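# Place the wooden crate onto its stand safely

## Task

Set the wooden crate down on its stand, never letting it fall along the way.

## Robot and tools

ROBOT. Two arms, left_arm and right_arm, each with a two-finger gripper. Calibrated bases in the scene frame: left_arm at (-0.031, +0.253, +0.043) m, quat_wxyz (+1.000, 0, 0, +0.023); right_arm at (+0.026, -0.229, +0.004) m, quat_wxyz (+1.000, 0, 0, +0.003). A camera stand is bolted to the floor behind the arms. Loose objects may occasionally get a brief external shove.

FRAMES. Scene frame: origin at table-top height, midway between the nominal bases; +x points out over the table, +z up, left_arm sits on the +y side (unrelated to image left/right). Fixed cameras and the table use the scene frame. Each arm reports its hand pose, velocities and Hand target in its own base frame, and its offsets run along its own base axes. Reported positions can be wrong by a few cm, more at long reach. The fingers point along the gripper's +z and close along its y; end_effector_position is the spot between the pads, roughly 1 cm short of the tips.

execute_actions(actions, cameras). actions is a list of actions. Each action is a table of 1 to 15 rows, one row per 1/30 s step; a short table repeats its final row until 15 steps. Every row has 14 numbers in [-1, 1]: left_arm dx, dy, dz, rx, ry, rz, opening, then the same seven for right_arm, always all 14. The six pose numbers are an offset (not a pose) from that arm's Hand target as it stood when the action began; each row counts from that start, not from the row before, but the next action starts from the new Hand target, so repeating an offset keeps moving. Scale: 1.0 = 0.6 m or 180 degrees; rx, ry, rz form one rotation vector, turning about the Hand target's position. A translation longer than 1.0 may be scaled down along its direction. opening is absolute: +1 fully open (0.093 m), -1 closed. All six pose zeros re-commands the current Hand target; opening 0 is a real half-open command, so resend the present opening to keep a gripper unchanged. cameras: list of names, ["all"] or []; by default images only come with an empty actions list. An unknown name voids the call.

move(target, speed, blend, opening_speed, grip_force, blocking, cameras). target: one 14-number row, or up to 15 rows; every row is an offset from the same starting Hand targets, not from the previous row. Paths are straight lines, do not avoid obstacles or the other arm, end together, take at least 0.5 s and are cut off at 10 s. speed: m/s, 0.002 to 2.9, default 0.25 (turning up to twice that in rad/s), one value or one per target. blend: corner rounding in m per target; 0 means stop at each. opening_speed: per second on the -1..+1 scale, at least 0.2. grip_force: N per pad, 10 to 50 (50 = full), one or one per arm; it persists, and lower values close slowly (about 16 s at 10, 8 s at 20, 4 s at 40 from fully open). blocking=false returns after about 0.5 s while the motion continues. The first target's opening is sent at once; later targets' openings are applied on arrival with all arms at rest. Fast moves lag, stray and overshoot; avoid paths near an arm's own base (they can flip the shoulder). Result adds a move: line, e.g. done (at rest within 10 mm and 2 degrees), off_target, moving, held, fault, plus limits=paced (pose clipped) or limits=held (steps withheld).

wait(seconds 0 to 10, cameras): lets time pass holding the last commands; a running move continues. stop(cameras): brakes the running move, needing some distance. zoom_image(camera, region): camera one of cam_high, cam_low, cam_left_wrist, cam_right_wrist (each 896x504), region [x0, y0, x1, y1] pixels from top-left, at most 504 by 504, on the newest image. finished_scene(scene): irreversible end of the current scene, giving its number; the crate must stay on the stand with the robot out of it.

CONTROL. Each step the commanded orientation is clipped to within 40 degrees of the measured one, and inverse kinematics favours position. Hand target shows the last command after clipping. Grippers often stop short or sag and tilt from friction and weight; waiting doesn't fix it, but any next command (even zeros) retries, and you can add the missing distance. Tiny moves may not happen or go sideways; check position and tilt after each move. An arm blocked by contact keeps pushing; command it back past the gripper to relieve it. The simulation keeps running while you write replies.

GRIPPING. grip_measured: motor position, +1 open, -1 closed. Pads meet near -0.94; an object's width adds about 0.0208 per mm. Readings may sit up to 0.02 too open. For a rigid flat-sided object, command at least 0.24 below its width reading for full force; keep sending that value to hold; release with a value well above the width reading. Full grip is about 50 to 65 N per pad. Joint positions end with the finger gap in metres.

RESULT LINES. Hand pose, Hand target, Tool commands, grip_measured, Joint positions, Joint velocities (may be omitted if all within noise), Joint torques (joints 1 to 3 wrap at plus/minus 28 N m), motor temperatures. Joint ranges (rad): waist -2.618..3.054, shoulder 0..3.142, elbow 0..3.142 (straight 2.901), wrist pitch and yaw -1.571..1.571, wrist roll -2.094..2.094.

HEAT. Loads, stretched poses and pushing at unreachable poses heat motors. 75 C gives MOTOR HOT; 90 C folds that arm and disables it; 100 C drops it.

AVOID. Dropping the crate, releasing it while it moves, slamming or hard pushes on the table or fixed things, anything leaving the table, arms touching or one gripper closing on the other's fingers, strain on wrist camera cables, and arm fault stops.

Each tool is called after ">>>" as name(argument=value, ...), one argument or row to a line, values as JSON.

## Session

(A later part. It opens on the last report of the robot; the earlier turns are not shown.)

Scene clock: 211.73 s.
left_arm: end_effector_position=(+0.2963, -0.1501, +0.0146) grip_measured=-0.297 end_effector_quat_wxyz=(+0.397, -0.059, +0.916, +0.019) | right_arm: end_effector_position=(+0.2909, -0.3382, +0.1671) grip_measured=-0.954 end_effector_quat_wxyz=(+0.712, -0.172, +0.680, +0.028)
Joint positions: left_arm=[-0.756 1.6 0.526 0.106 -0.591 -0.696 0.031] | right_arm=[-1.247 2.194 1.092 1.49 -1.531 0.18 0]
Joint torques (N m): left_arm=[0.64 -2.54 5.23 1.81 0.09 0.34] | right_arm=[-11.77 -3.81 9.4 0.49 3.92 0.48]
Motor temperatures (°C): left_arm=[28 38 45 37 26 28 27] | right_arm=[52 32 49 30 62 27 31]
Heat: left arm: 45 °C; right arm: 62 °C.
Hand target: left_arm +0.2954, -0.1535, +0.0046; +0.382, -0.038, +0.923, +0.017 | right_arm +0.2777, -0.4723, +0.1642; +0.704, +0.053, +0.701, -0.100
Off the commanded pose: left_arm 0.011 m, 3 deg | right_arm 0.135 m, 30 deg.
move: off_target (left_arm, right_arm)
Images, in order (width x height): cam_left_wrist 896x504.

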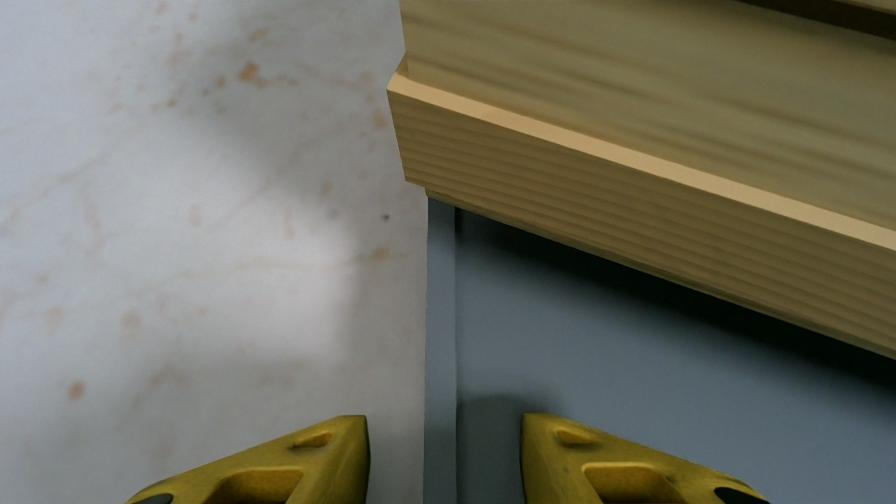

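>>> move(
  target=[0,0,0.0,0,0,0,-1,0,0,0,0,0,0,-1],
  cameras=["cam_left_wrist","cam_high"],
  opening_speed=0.8,
)

>>> zoom_image(
  camera="cam_high",
  region=[340, 190, 500, 350],
)

Scene clock: 214.13 s.
left_arm: end_effector_position=(+0.2974, -0.1498, +0.0149) grip_measured=-0.921 end_effector_quat_wxyz=(+0.402, -0.054, +0.914, +0.023) | right_arm: end_effector_position=(+0.2909, -0.3382, +0.1671) grip_measured=-0.954 end_effector_quat_wxyz=(+0.712, -0.172, +0.680, +0.028)
Joint positions: left_arm=[-0.756 1.603 0.523 0.121 -0.599 -0.679 0.001] | right_arm=[-1.247 2.194 1.092 1.49 -1.531 0.18 0]
Joint torques (N m): left_arm=[0.61 -3 5.48 1.66 0.17 0.2] | right_arm=[-11.75 -3.81 9.4 0.49 3.92 0.48]
Motor temperatures (°C): left_arm=[28 38 45 37 26 28 27] | right_arm=[52 32 49 30 62 27 31]
Heat: left arm: 45 °C; right arm: 62 °C.
Hand target: left_arm +0.2954, -0.1535, +0.0047; +0.382, -0.038, +0.923, +0.017 | right_arm +0.2777, -0.4723, +0.1642; +0.704, +0.053, +0.701, -0.100
Off the commanded pose: left_arm 0.011 m, 3 deg | right_arm 0.135 m, 30 deg.
move: off_target (left_arm, right_arm)
Images, in order (width x height): cam_high 896x504, cam_left_wrist 896x504.

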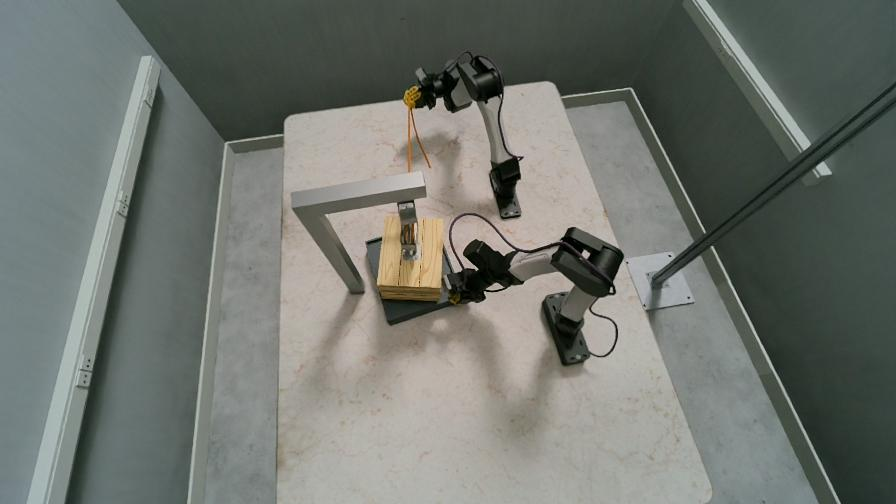

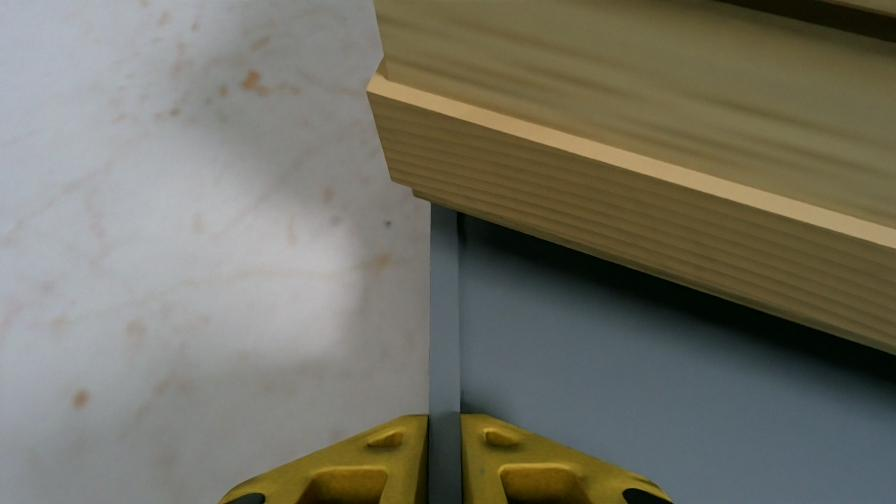

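Scaled by 3.150 from the camera's 896x504 image, which has a finer 1280x720 frame.

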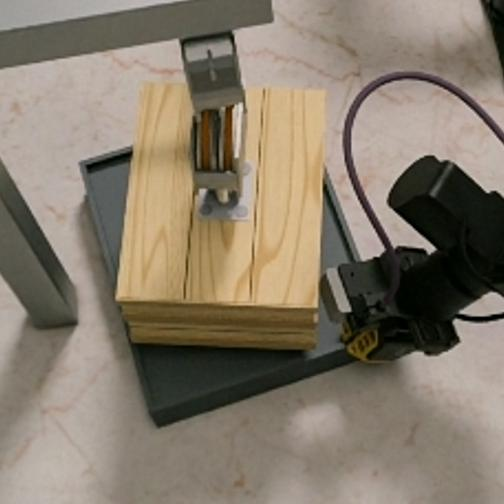

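>>> move(
  target=[-0.05,0.028,0.0,0,0,0.0,-1,0,0,0,0,0,0,-1],
  cameras=["cam_left_wrist","cam_high"],
  speed=0.05,
)

>>> zoom_image(
  camera="cam_high",
  region=[340, 190, 500, 350],
)

Scene clock: 216.30 s.
left_arm: end_effector_position=(+0.2775, -0.1413, +0.0143) grip_measured=-0.932 end_effector_quat_wxyz=(+0.405, -0.049, +0.913, +0.010) | right_arm: end_effector_position=(+0.2916, -0.3402, +0.1660) grip_measured=-0.954 end_effector_quat_wxyz=(+0.712, -0.171, +0.681, +0.029)
Joint positions: left_arm=[-0.778 1.515 0.424 0.146 -0.593 -0.688 0] | right_arm=[-1.247 2.203 1.103 1.49 -1.531 0.184 0]
Joint torques (N m): left_arm=[-0.85 -5.26 3.74 1.15 -0.13 -0.07] | right_arm=[-11.67 -4.29 8.99 0.5 3.92 0.43]
Motor temperatures (°C): left_arm=[28 37 44 37 26 28 27] | right_arm=[53 32 49 29 63 27 31]
Heat: left arm: 44 °C; right arm: 63 °C.
Hand target: left_arm +0.2654, -0.1367, +0.0046; +0.382, -0.038, +0.923, +0.017 | right_arm +0.2777, -0.4723, +0.1640; +0.704, +0.053, +0.701, -0.100
Off the commanded pose: left_arm 0.016 m, 3 deg | right_arm 0.133 m, 30 deg.
move: off_target (left_arm, right_arm)
Images, in order (width x height): cam_high 896x504, cam_left_wrist 896x504.

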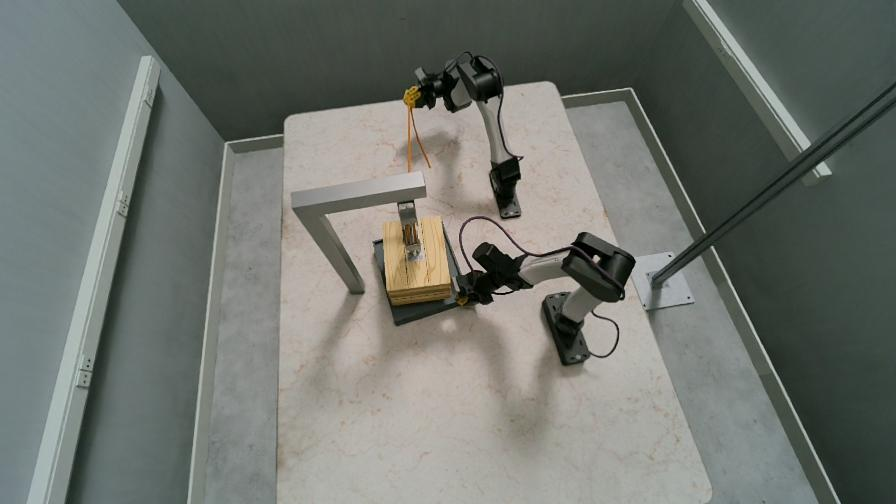

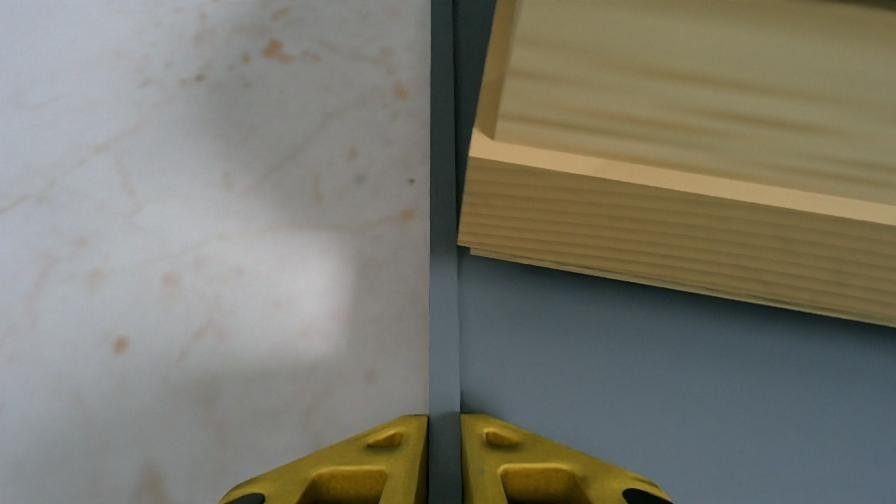

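Scaled by 3.150 from the camera's 896x504 image, which has a finer 1280x720 frame.

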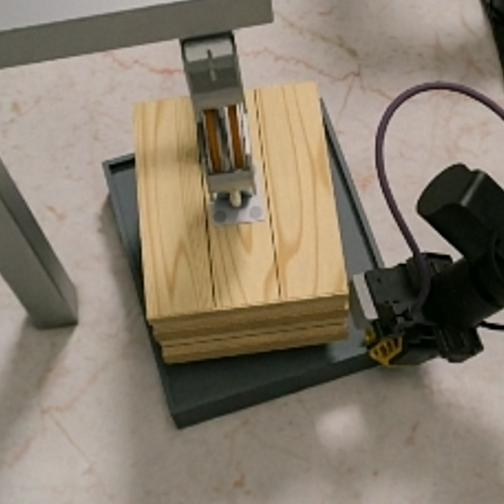

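>>> move(
  target=[
    [0.008,-0.005,0.0,0,0,0.0,-1,0,0,0,0,0,0,-1],
    [0.008,-0.005,0.0,0,0,0.0,-0.5,0,0,0,0,0,0,-1],
    [-0.1,0.0,0.12,0,0,0.0,-0.5,0,0,0,0,0,0,-1],
    [-0.14,0.1,0.25,0,0,0.0,-0.5,0,0,0,0,0,0,-1],
  ],
  cameras=["cam_left_wrist","cam_high","cam_low"],
  speed=[0.05,0.05,0.08,0.2],
)

>>> zoom_image(
  camera="cam_high",
  region=[340, 190, 500, 350],
)

Scene clock: 222.40 s.
left_arm: end_effector_position=(+0.1793, -0.0724, +0.1445) grip_measured=-0.503 end_effector_quat_wxyz=(+0.375, -0.038, +0.926, +0.028) | right_arm: end_effector_position=(+0.2920, -0.3415, +0.1654) grip_measured=-0.954 end_effector_quat_wxyz=(+0.712, -0.169, +0.681, +0.031)
Joint positions: left_arm=[-0.941 0.743 0.662 -1.044 -0.652 -0.869 0.021] | right_arm=[-1.247 2.208 1.109 1.49 -1.531 0.191 0]
Joint torques (N m): left_arm=[-0.44 -0.27 9.28 1.37 -0.41 0.03] | right_arm=[-11.6 -4.46 8.92 0.52 3.91 0.44]
Motor temperatures (°C): left_arm=[28 37 44 37 26 28 27] | right_arm=[53 33 48 29 63 27 31]
Heat: left arm: 44 °C; right arm: 63 °C.
Hand target: left_arm +0.1813, -0.0767, +0.1546; +0.382, -0.038, +0.923, +0.017 | right_arm +0.2777, -0.4723, +0.1641; +0.704, +0.053, +0.701, -0.100
Off the commanded pose: left_arm 0.011 m, 2 deg | right_arm 0.132 m, 30 deg.
move: off_target (left_arm, right_arm); target 2's new opening was sent with left_arm's hand 0.012 m and 3 deg from that target
Images, in order (width x height): cam_high 896x504, cam_low 896x504, cam_left_wrist 896x504.

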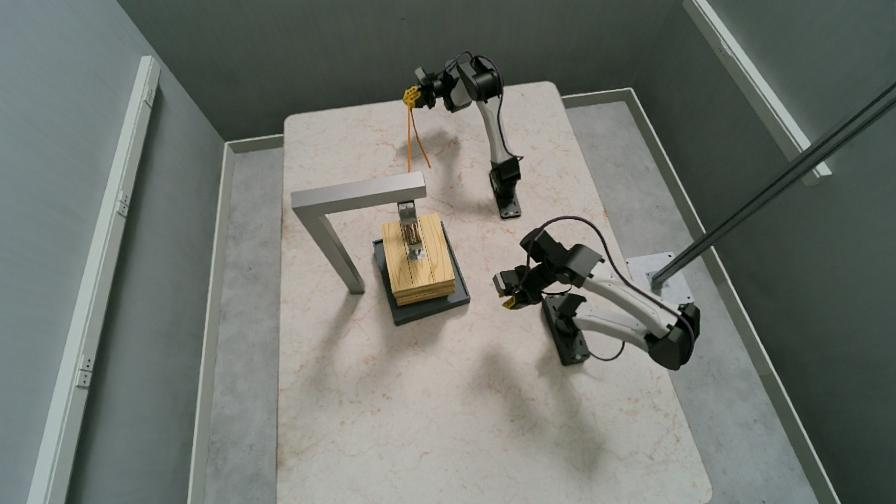

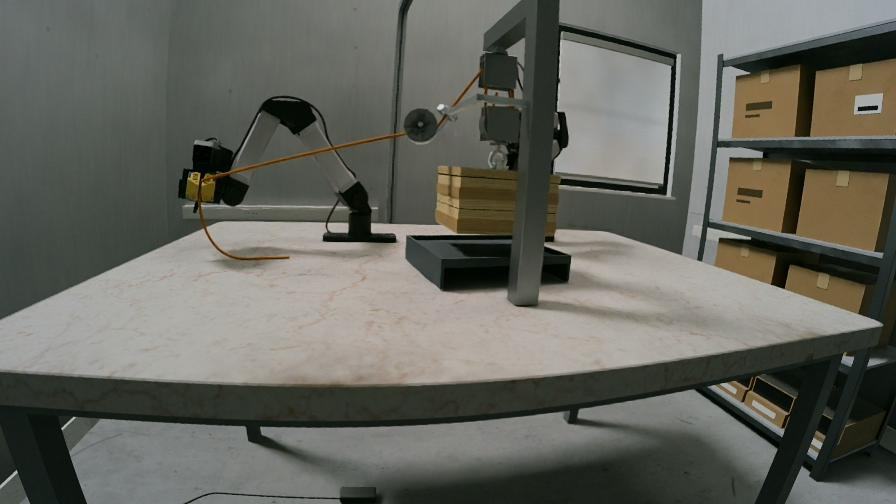

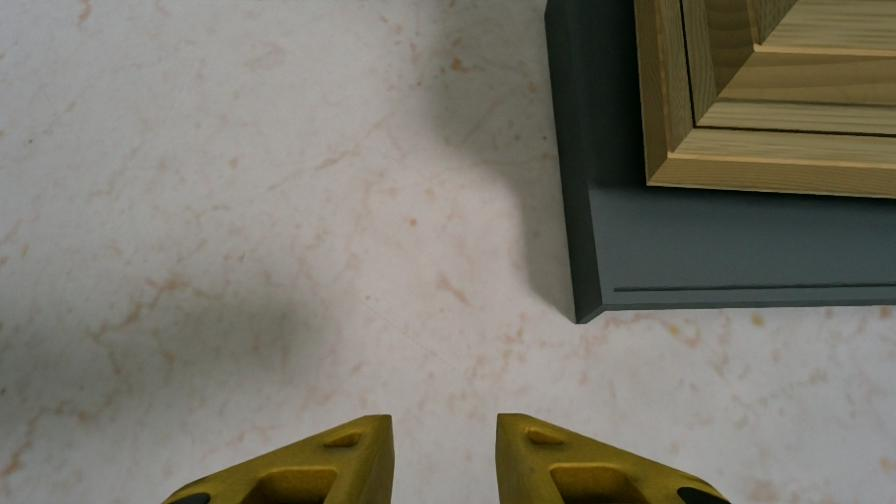

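Scaled by 3.150 from the camera's 896x504 image, which has a finer 1280x720 frame.

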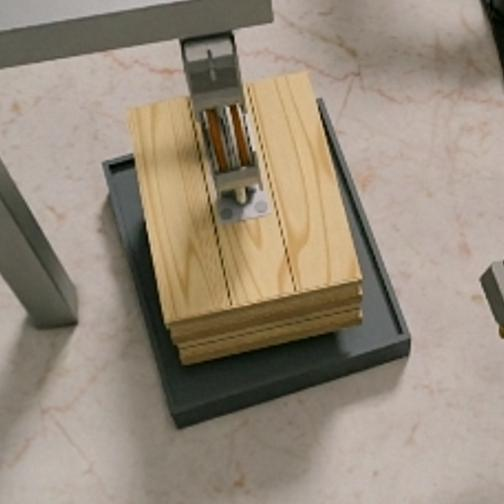

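>>> move(
  target=[0,0,0,0,0,0,-0.5,0,0.2,-0.02,0,0,0,-1],
  cameras=["cam_high","cam_low"],
  speed=0.06,
)

>>> zoom_image(
  camera="cam_high",
  region=[340, 190, 500, 350],
)

Scene clock: 225.93 s.
left_arm: end_effector_position=(+0.1793, -0.0723, +0.1445) grip_measured=-0.503 end_effector_quat_wxyz=(+0.375, -0.038, +0.926, +0.029) | right_arm: end_effector_position=(+0.2853, -0.2978, +0.1560) grip_measured=-0.954 end_effector_quat_wxyz=(+0.724, -0.073, +0.684, -0.042)
Joint positions: left_arm=[-0.941 0.743 0.662 -1.045 -0.652 -0.869 0.021] | right_arm=[-1.205 1.999 0.707 1.46 -1.249 -0.004 0]
Joint torques (N m): left_arm=[-0.5 -0.18 9.33 1.35 -0.43 0.04] | right_arm=[-3.88 -8.34 4.51 0.57 2.44 0.1]
Motor temperatures (°C): left_arm=[28 37 44 37 26 28 27] | right_arm=[52 33 48 29 63 27 31]
Heat: left arm: 44 °C; right arm: 63 °C.
Hand target: left_arm +0.1814, -0.0767, +0.1546; +0.382, -0.038, +0.923, +0.016 | right_arm +0.2777, -0.3523, +0.1521; +0.704, +0.053, +0.701, -0.100
Off the commanded pose: left_arm 0.011 m, 2 deg | right_arm 0.055 m, 16 deg.
move: off_target (left_arm, right_arm)
Images, in order (width x height): cam_high 896x504, cam_low 896x504.

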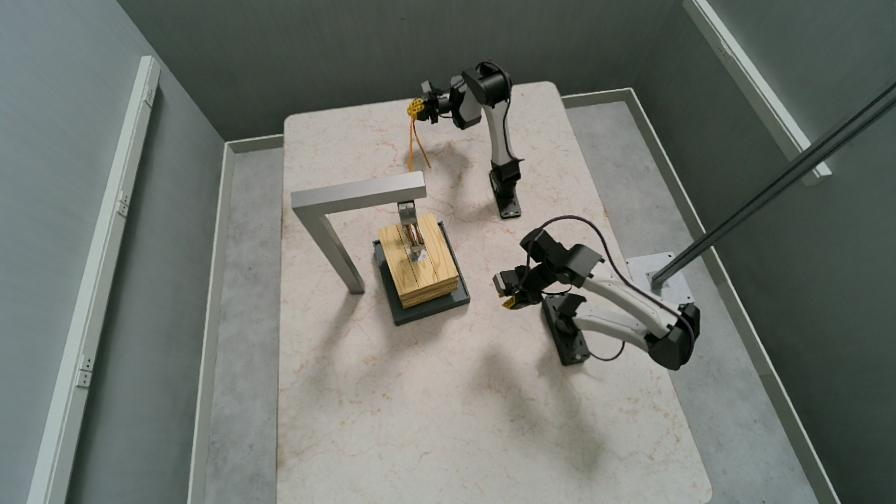

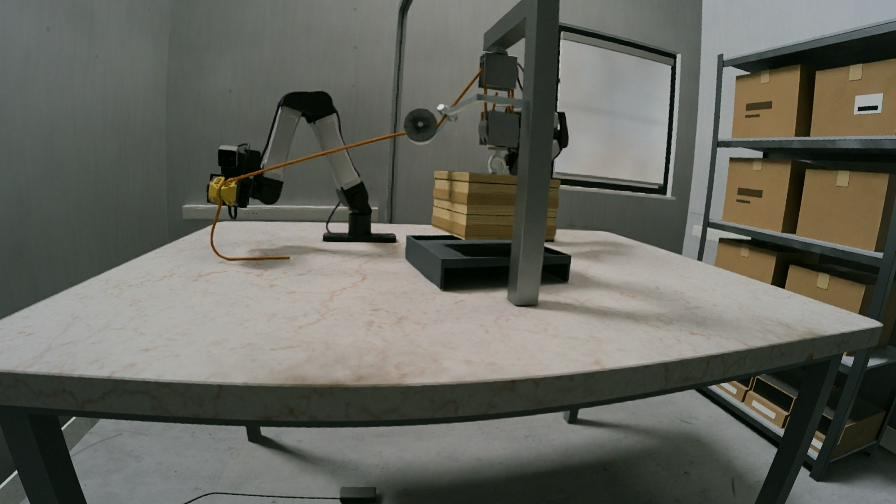

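Scaled by 3.150 from the camera's 896x504 image, which has a finer 1280x720 frame.

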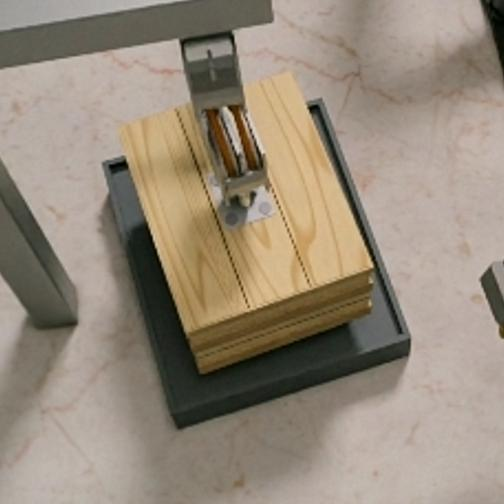

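Continuing slowly.

>>> move(
  target=[0,0,0,0,0,0,-0.5,0,0.1,-0.01,0,0,0,-1],
  cameras=["cam_low"],
  speed=0.05,
)

>>> zoom_image(
  camera="cam_low",
  region=[380, 130, 640, 310],
)

Scene clock: 235.53 s.
left_arm: end_effector_position=(+0.1793, -0.0723, +0.1445) grip_measured=-0.503 end_effector_quat_wxyz=(+0.375, -0.038, +0.926, +0.029) | right_arm: end_effector_position=(+0.2844, -0.2365, +0.1516) grip_measured=-0.954 end_effector_quat_wxyz=(+0.720, -0.064, +0.691, -0.028)
Joint positions: left_arm=[-0.941 0.743 0.662 -1.045 -0.652 -0.869 0.021] | right_arm=[-1.128 1.851 0.469 1.482 -1.18 -0.04 0]
Joint torques (N m): left_arm=[-0.55 -0.24 9.33 1.34 -0.44 0.03] | right_arm=[-4.38 -6.04 4.14 1.05 2.43 0.11]
Motor temperatures (°C): left_arm=[28 36 45 37 26 28 27] | right_arm=[49 34 47 29 59 27 31]
Heat: left arm: 45 °C; right arm: 59 °C.
Hand target: left_arm +0.1814, -0.0767, +0.1546; +0.382, -0.038, +0.923, +0.016 | right_arm +0.2777, -0.2923, +0.1461; +0.704, +0.053, +0.701, -0.100
Off the commanded pose: left_arm 0.011 m, 2 deg | right_arm 0.056 m, 16 deg.
move: off_target (left_arm, right_arm)
Images, in order (width x height): cam_low 896x504.

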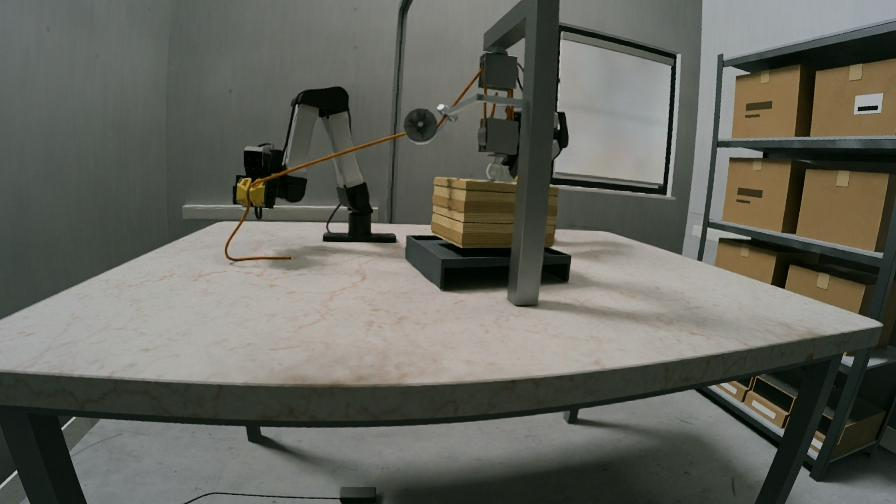

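Scaled by 1.938 from the camera's 896x504 image, which has a finer 1280x720 frame.

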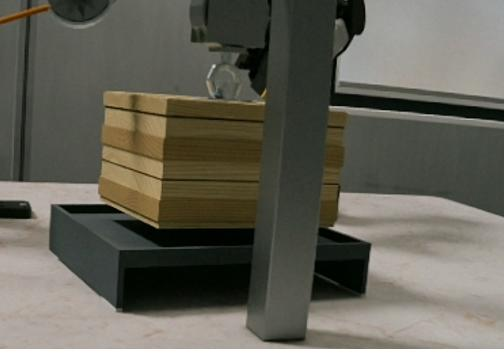

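>>> move(
  target=[0,0,0,0,0,0,-0.5,0,0.06,-0.01,0,0,0,-1],
  cameras=["cam_high","cam_low"],
  speed=0.04,
)

>>> zoom_image(
  camera="cam_high",
  region=[340, 190, 500, 350],
)

>>> zoom_image(
  camera="cam_low",
  region=[380, 130, 640, 310],
)

Scene clock: 237.90 s.
left_arm: end_effector_position=(+0.1793, -0.0723, +0.1445) grip_measured=-0.503 end_effector_quat_wxyz=(+0.375, -0.038, +0.926, +0.029) | right_arm: end_effector_position=(+0.2841, -0.2062, +0.1429) grip_measured=-0.954 end_effector_quat_wxyz=(+0.714, -0.045, +0.698, -0.023)
Joint positions: left_arm=[-0.941 0.743 0.662 -1.045 -0.652 -0.869 0.021] | right_arm=[-1.07 1.787 0.344 1.49 -1.101 -0.054 0]
Joint torques (N m): left_arm=[-0.44 -0.24 9.36 1.33 -0.44 0.03] | right_arm=[-4.03 -5.24 3.69 1.5 2.25 0.08]
Motor temperatures (°C): left_arm=[28 36 45 37 26 28 26] | right_arm=[48 34 46 30 58 27 31]
Heat: left arm: 45 °C; right arm: 58 °C.
Hand target: left_arm +0.1814, -0.0767, +0.1546; +0.382, -0.038, +0.923, +0.016 | right_arm +0.2777, -0.2563, +0.1401; +0.704, +0.053, +0.701, -0.100
Off the commanded pose: left_arm 0.011 m, 2 deg | right_arm 0.051 m, 14 deg.
move: off_target (left_arm, right_arm)
Images, in order (width x height): cam_high 896x504, cam_low 896x504.

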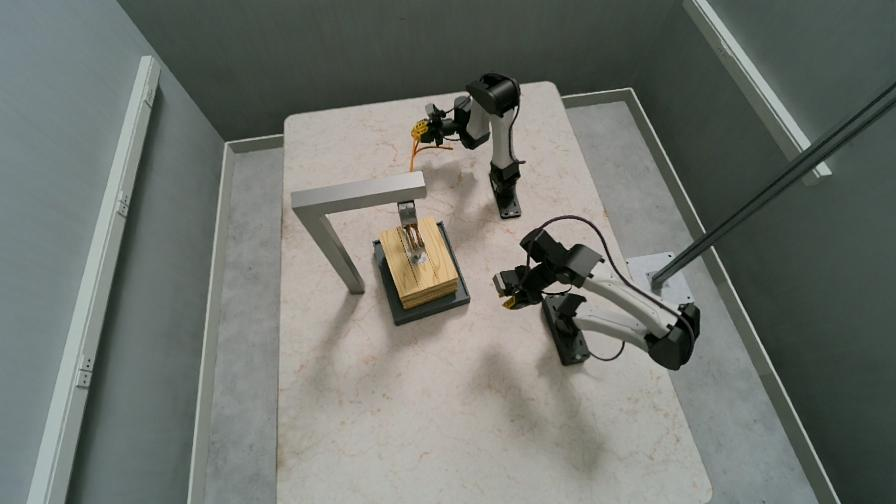

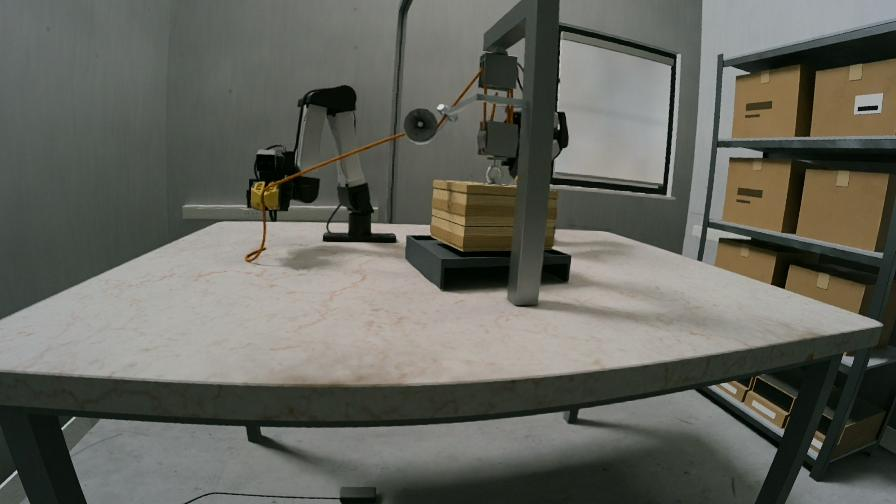

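Scaled by 3.150 from the camera's 896x504 image, which has a finer 1280x720 frame.

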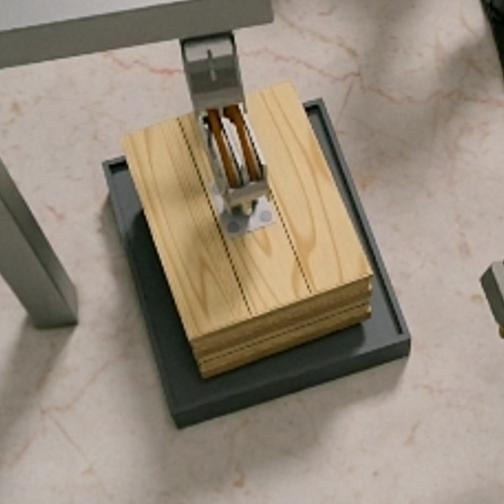

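Scaled by 1.938 from the camera's 896x504 image, which has a finer 1280x720 frame.

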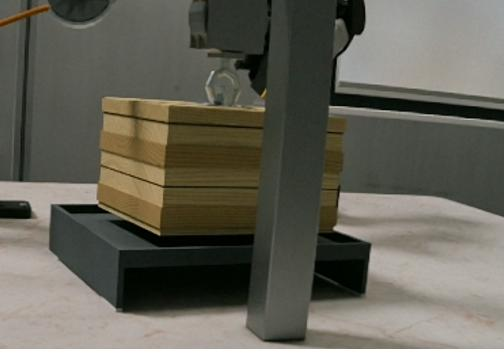

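>>> move(
  target=[0,0,0,0,0,0,-0.5,0,0.09,-0.01,0,0,0.03,-1],
  cameras=["cam_high","cam_low"],
  speed=0.04,
)

>>> zoom_image(
  camera="cam_low",
  region=[380, 130, 640, 310],
)

Scene clock: 240.77 s.
left_arm: end_effector_position=(+0.1793, -0.0723, +0.1445) grip_measured=-0.503 end_effector_quat_wxyz=(+0.375, -0.038, +0.926, +0.029) | right_arm: end_effector_position=(+0.2807, -0.1588, +0.1321) grip_measured=-0.954 end_effector_quat_wxyz=(+0.705, -0.054, +0.707, +0.017)
Joint positions: left_arm=[-0.941 0.743 0.662 -1.045 -0.652 -0.869 0.021] | right_arm=[-0.999 1.723 0.214 1.499 -1.099 -0.062 0]
Joint torques (N m): left_arm=[-0.5 -0.24 9.33 1.33 -0.44 0.03] | right_arm=[-3.71 -4.22 3.08 2.01 1.98 0.05]
Motor temperatures (°C): left_arm=[28 35 45 37 26 28 26] | right_arm=[48 34 46 30 58 27 31]
Heat: left arm: 45 °C; right arm: 58 °C.
Hand target: left_arm +0.1814, -0.0767, +0.1546; +0.382, -0.038, +0.923, +0.016 | right_arm +0.2777, -0.2023, +0.1341; +0.708, +0.020, +0.703, -0.067
Off the commanded pose: left_arm 0.011 m, 2 deg | right_arm 0.044 m, 13 deg.
move: off_target (left_arm, right_arm)
Images, in order (width x height): cam_high 896x504, cam_low 896x504.

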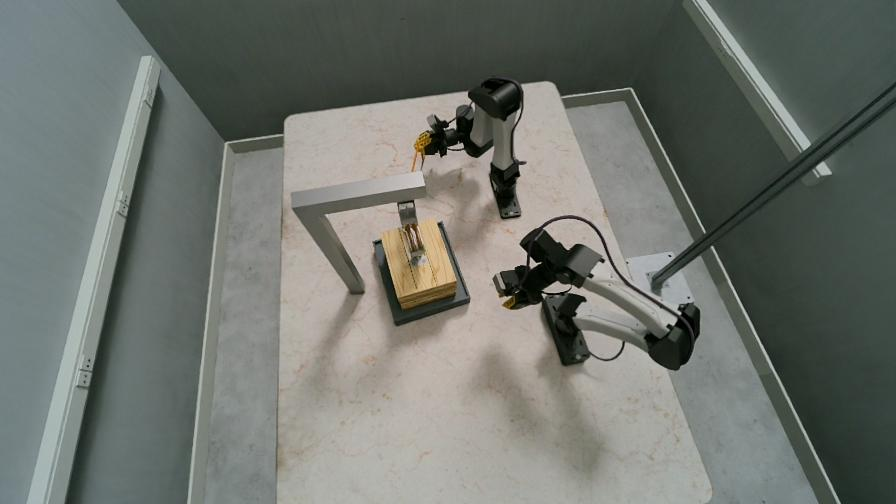

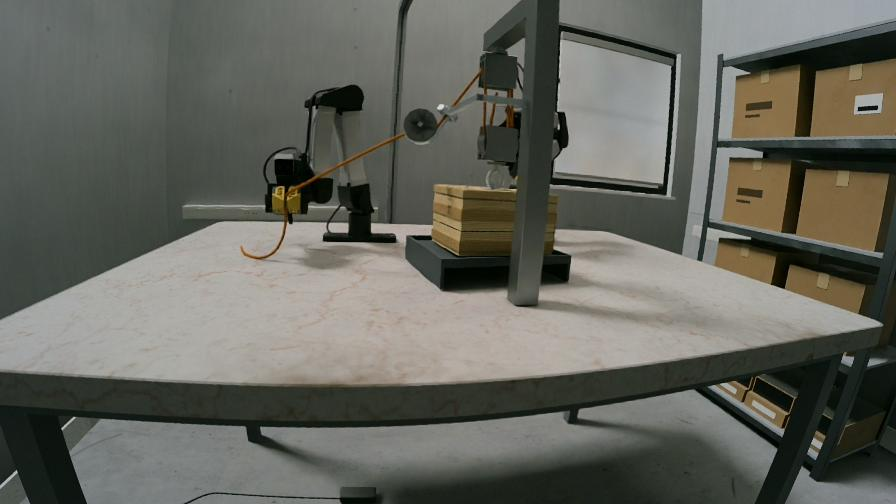

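Scaled by 1.938 from the camera's 896x504 image, which has a finer 1280x720 frame.

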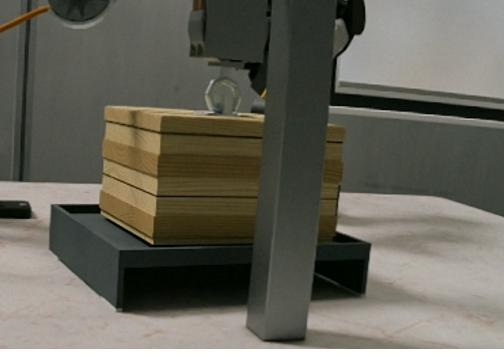

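>>> move(
  target=[0,0,0,0,0,0,-0.5,0,0.08,0,0,0,0.04,-1],
  cameras=["cam_high","cam_low"],
  speed=0.04,
)

>>> zoom_image(
  camera="cam_low",
  region=[380, 130, 640, 310],
)

>>> zoom_image(
  camera="cam_high",
  region=[340, 190, 500, 350],
)

Scene clock: 243.73 s.
left_arm: end_effector_position=(+0.1793, -0.0723, +0.1445) grip_measured=-0.503 end_effector_quat_wxyz=(+0.375, -0.038, +0.926, +0.029) | right_arm: end_effector_position=(+0.2775, -0.1292, +0.1274) grip_measured=-0.954 end_effector_quat_wxyz=(+0.700, -0.062, +0.711, +0.040)
Joint positions: left_arm=[-0.941 0.743 0.662 -1.045 -0.652 -0.869 0.021] | right_arm=[-0.945 1.674 0.136 1.5 -1.089 -0.064 0]
Joint torques (N m): left_arm=[-0.54 -0.28 9.29 1.36 -0.42 0.04] | right_arm=[-1.73 -4.18 2.63 2.27 1.33 0.06]
Motor temperatures (°C): left_arm=[28 35 45 37 26 28 26] | right_arm=[47 34 45 31 57 27 31]
Heat: left arm: 45 °C; right arm: 57 °C.
Hand target: left_arm +0.1814, -0.0767, +0.1546; +0.382, -0.038, +0.923, +0.016 | right_arm +0.2777, -0.1542, +0.1341; +0.711, -0.024, +0.702, -0.022
Off the commanded pose: left_arm 0.011 m, 2 deg | right_arm 0.026 m, 9 deg.
move: off_target (left_arm, right_arm)
Images, in order (width x height): cam_high 896x504, cam_low 896x504.

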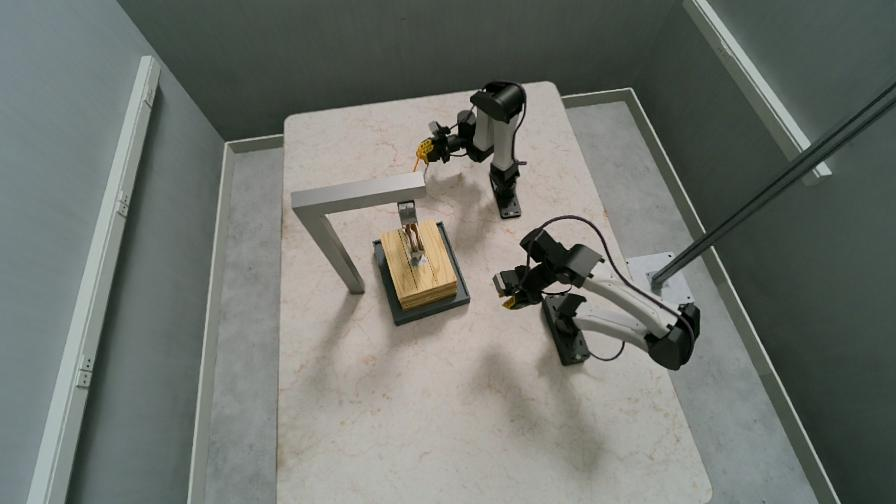

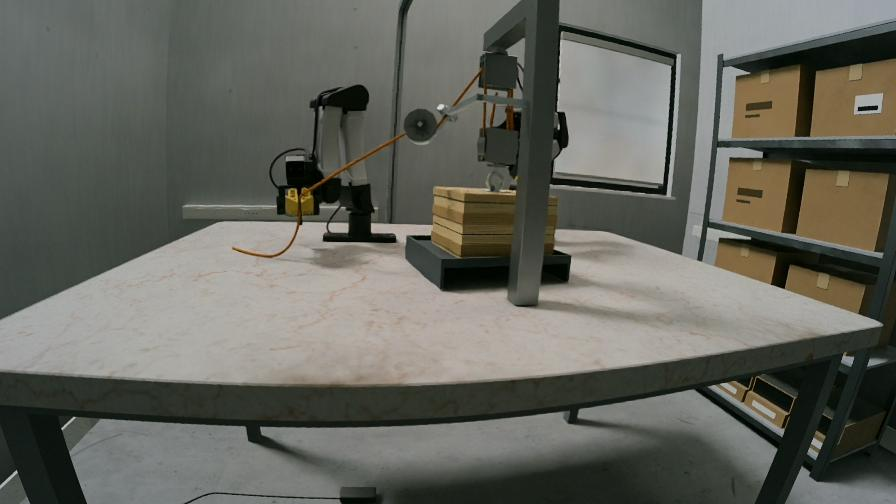

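Scaled by 1.938 from the camera's 896x504 image, which has a finer 1280x720 frame.

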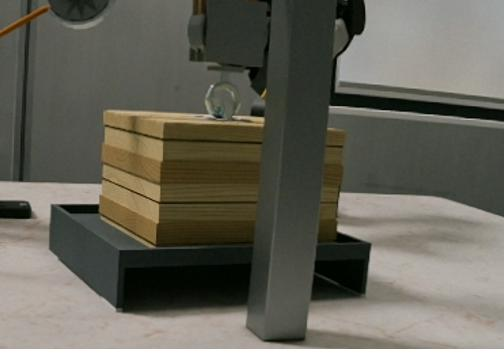

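Scaled by 3.150 from the camera's 896x504 image, which has a finer 1280x720 frame.

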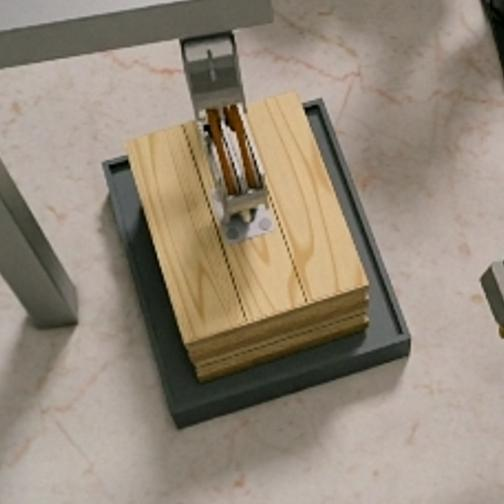

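>>> move(
  target=[0,0,0,0,0,0,-0.5,0,0.2,0,0,0,0.06,-1],
  cameras=["cam_low"],
  speed=0.06,
)

>>> zoom_image(
  camera="cam_low",
  region=[240, 50, 640, 310],
)

Scene clock: 248.00 s.
left_arm: end_effector_position=(+0.1793, -0.0723, +0.1445) grip_measured=-0.503 end_effector_quat_wxyz=(+0.375, -0.038, +0.926, +0.029) | right_arm: end_effector_position=(+0.2792, -0.0360, +0.1369) grip_measured=-0.954 end_effector_quat_wxyz=(+0.676, -0.113, +0.725, +0.064)
Joint positions: left_arm=[-0.941 0.743 0.662 -1.045 -0.652 -0.869 0.021] | right_arm=[-0.587 1.107 0.006 0.986 -0.832 -0.144 0]
Joint torques (N m): left_arm=[-0.54 -0.31 9.4 1.31 -0.43 0.07] | right_arm=[0.38 -2.43 4.56 1.79 0.07 -0.12]
Motor temperatures (°C): left_arm=[28 35 45 37 26 28 26] | right_arm=[46 34 45 32 55 27 31]
Heat: left arm: 45 °C; right arm: 55 °C.
Hand target: left_arm +0.1814, -0.0767, +0.1546; +0.382, -0.038, +0.923, +0.016 | right_arm +0.2777, -0.0343, +0.1341; +0.710, -0.090, +0.697, +0.044
Off the commanded pose: left_arm 0.011 m, 2 deg | right_arm 0.004 m, 6 deg.
joint sent to its limit (right arm) — joint 3 (elbow), lower limit, where the elbow is as bent as it goes. The joint targets are off in orientation, not in position.
move: off_target (left_arm, right_arm)
Images, in order (width x height): cam_low 896x504.

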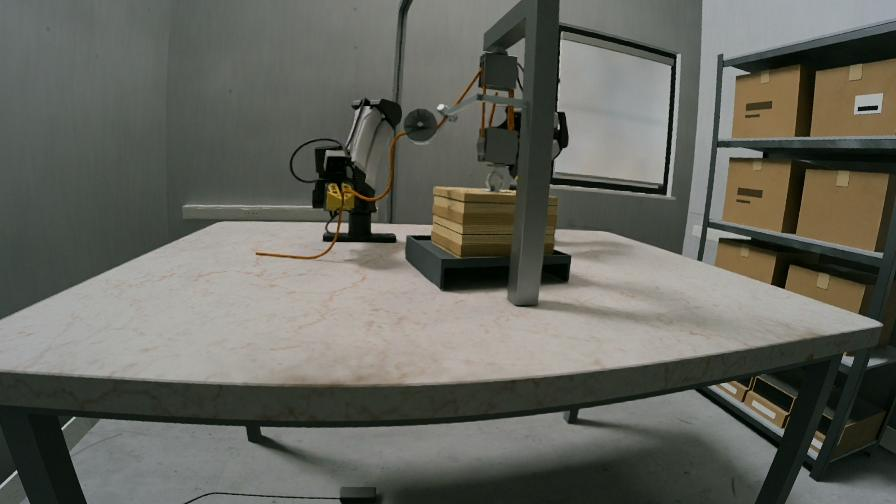

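Scaled by 1.260 from the camera's 896x504 image, which has a finer 1280x720 frame.

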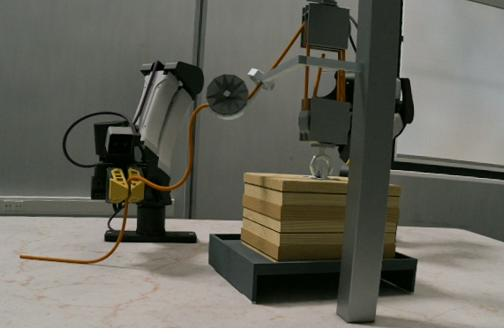

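Slack; crate rests on the stand. Release the rope and retreat.

>>> move(
  target=[
    [0,0,0,0,0,0,-0.5,0,0,0,0,0,0,0.5],
    [0,0,0,0,0,0,-0.5,-0.03,-0.12,0.0,0,0,0,0.5],
  ],
  cameras=["cam_low","cam_high"],
  speed=0.1,
  opening_speed=1.0,
)

>>> zoom_image(
  camera="cam_high",
  region=[340, 190, 500, 350],
)

Scene clock: 252.47 s.
left_arm: end_effector_position=(+0.1793, -0.0723, +0.1445) grip_measured=-0.503 end_effector_quat_wxyz=(+0.375, -0.038, +0.926, +0.029) | right_arm: end_effector_position=(+0.2594, -0.1043, +0.1236) grip_measured=+0.497 end_effector_quat_wxyz=(+0.695, -0.069, +0.713, +0.066)
Joint positions: left_arm=[-0.941 0.743 0.662 -1.045 -0.652 -0.869 0.021] | right_arm=[-0.966 1.61 0.045 1.501 -1.156 -0.061 0.069]
Joint torques (N m): left_arm=[-0.49 -0.27 9.29 1.34 -0.43 0.03] | right_arm=[-0.64 -2.33 3.17 2.56 -0.12 0.03]
Heat: left arm: 46 °C; right arm: 53 °C.
Hand target: left_arm +0.1814, -0.0767, +0.1546; +0.382, -0.038, +0.923, +0.016 | right_arm +0.2597, -0.1062, +0.1341; +0.710, -0.090, +0.697, +0.045
Off the commanded pose: left_arm 0.011 m, 2 deg | right_arm 0.011 m, 4 deg.
move: off_target (left_arm, right_arm)
Images, in order (width x height): cam_high 896x504, cam_low 896x504.

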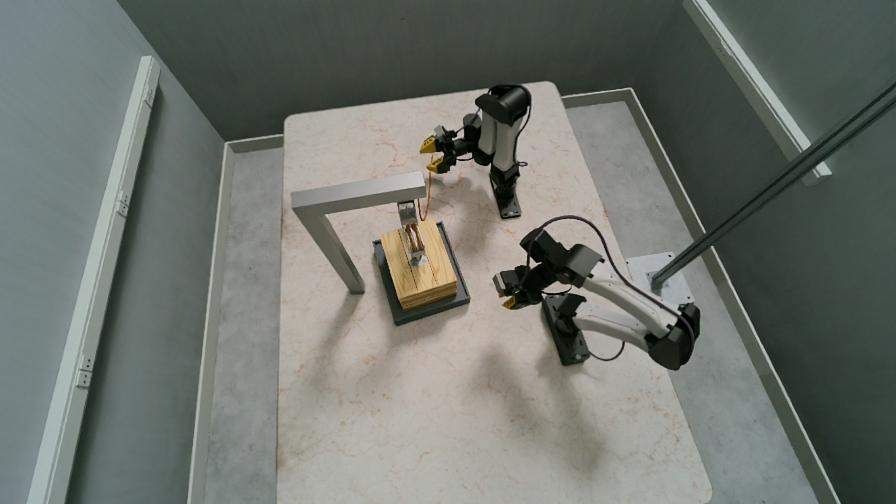

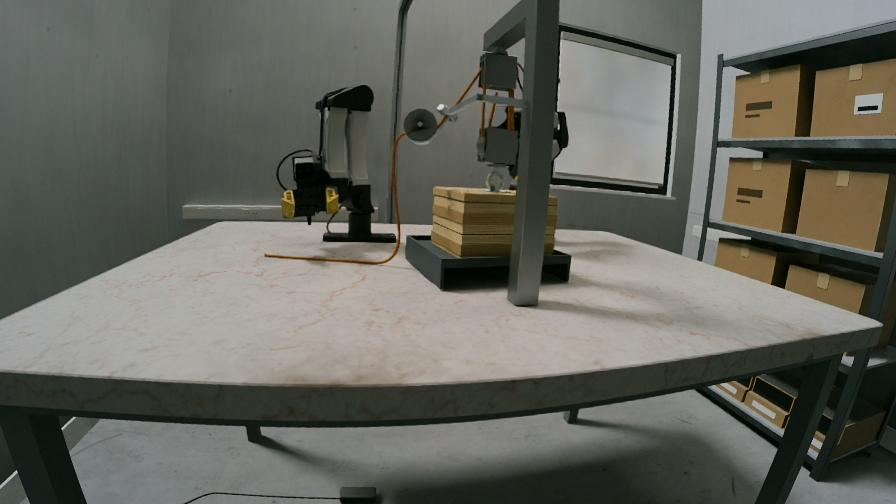

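Scaled by 3.150 from the camera's 896x504 image, which has a finer 1280x720 frame.

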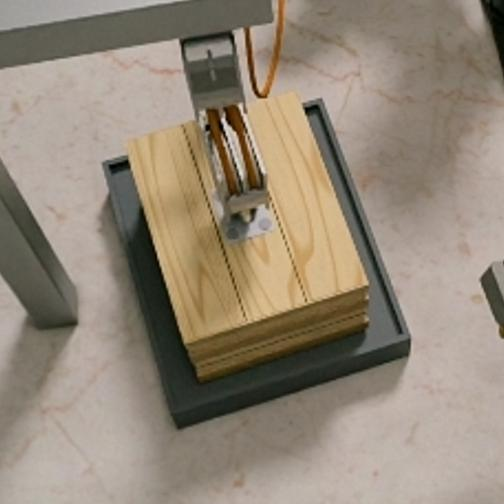

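Done.

>>> finished_scene(
  scene=1,
)

The scene is finished: the task was done.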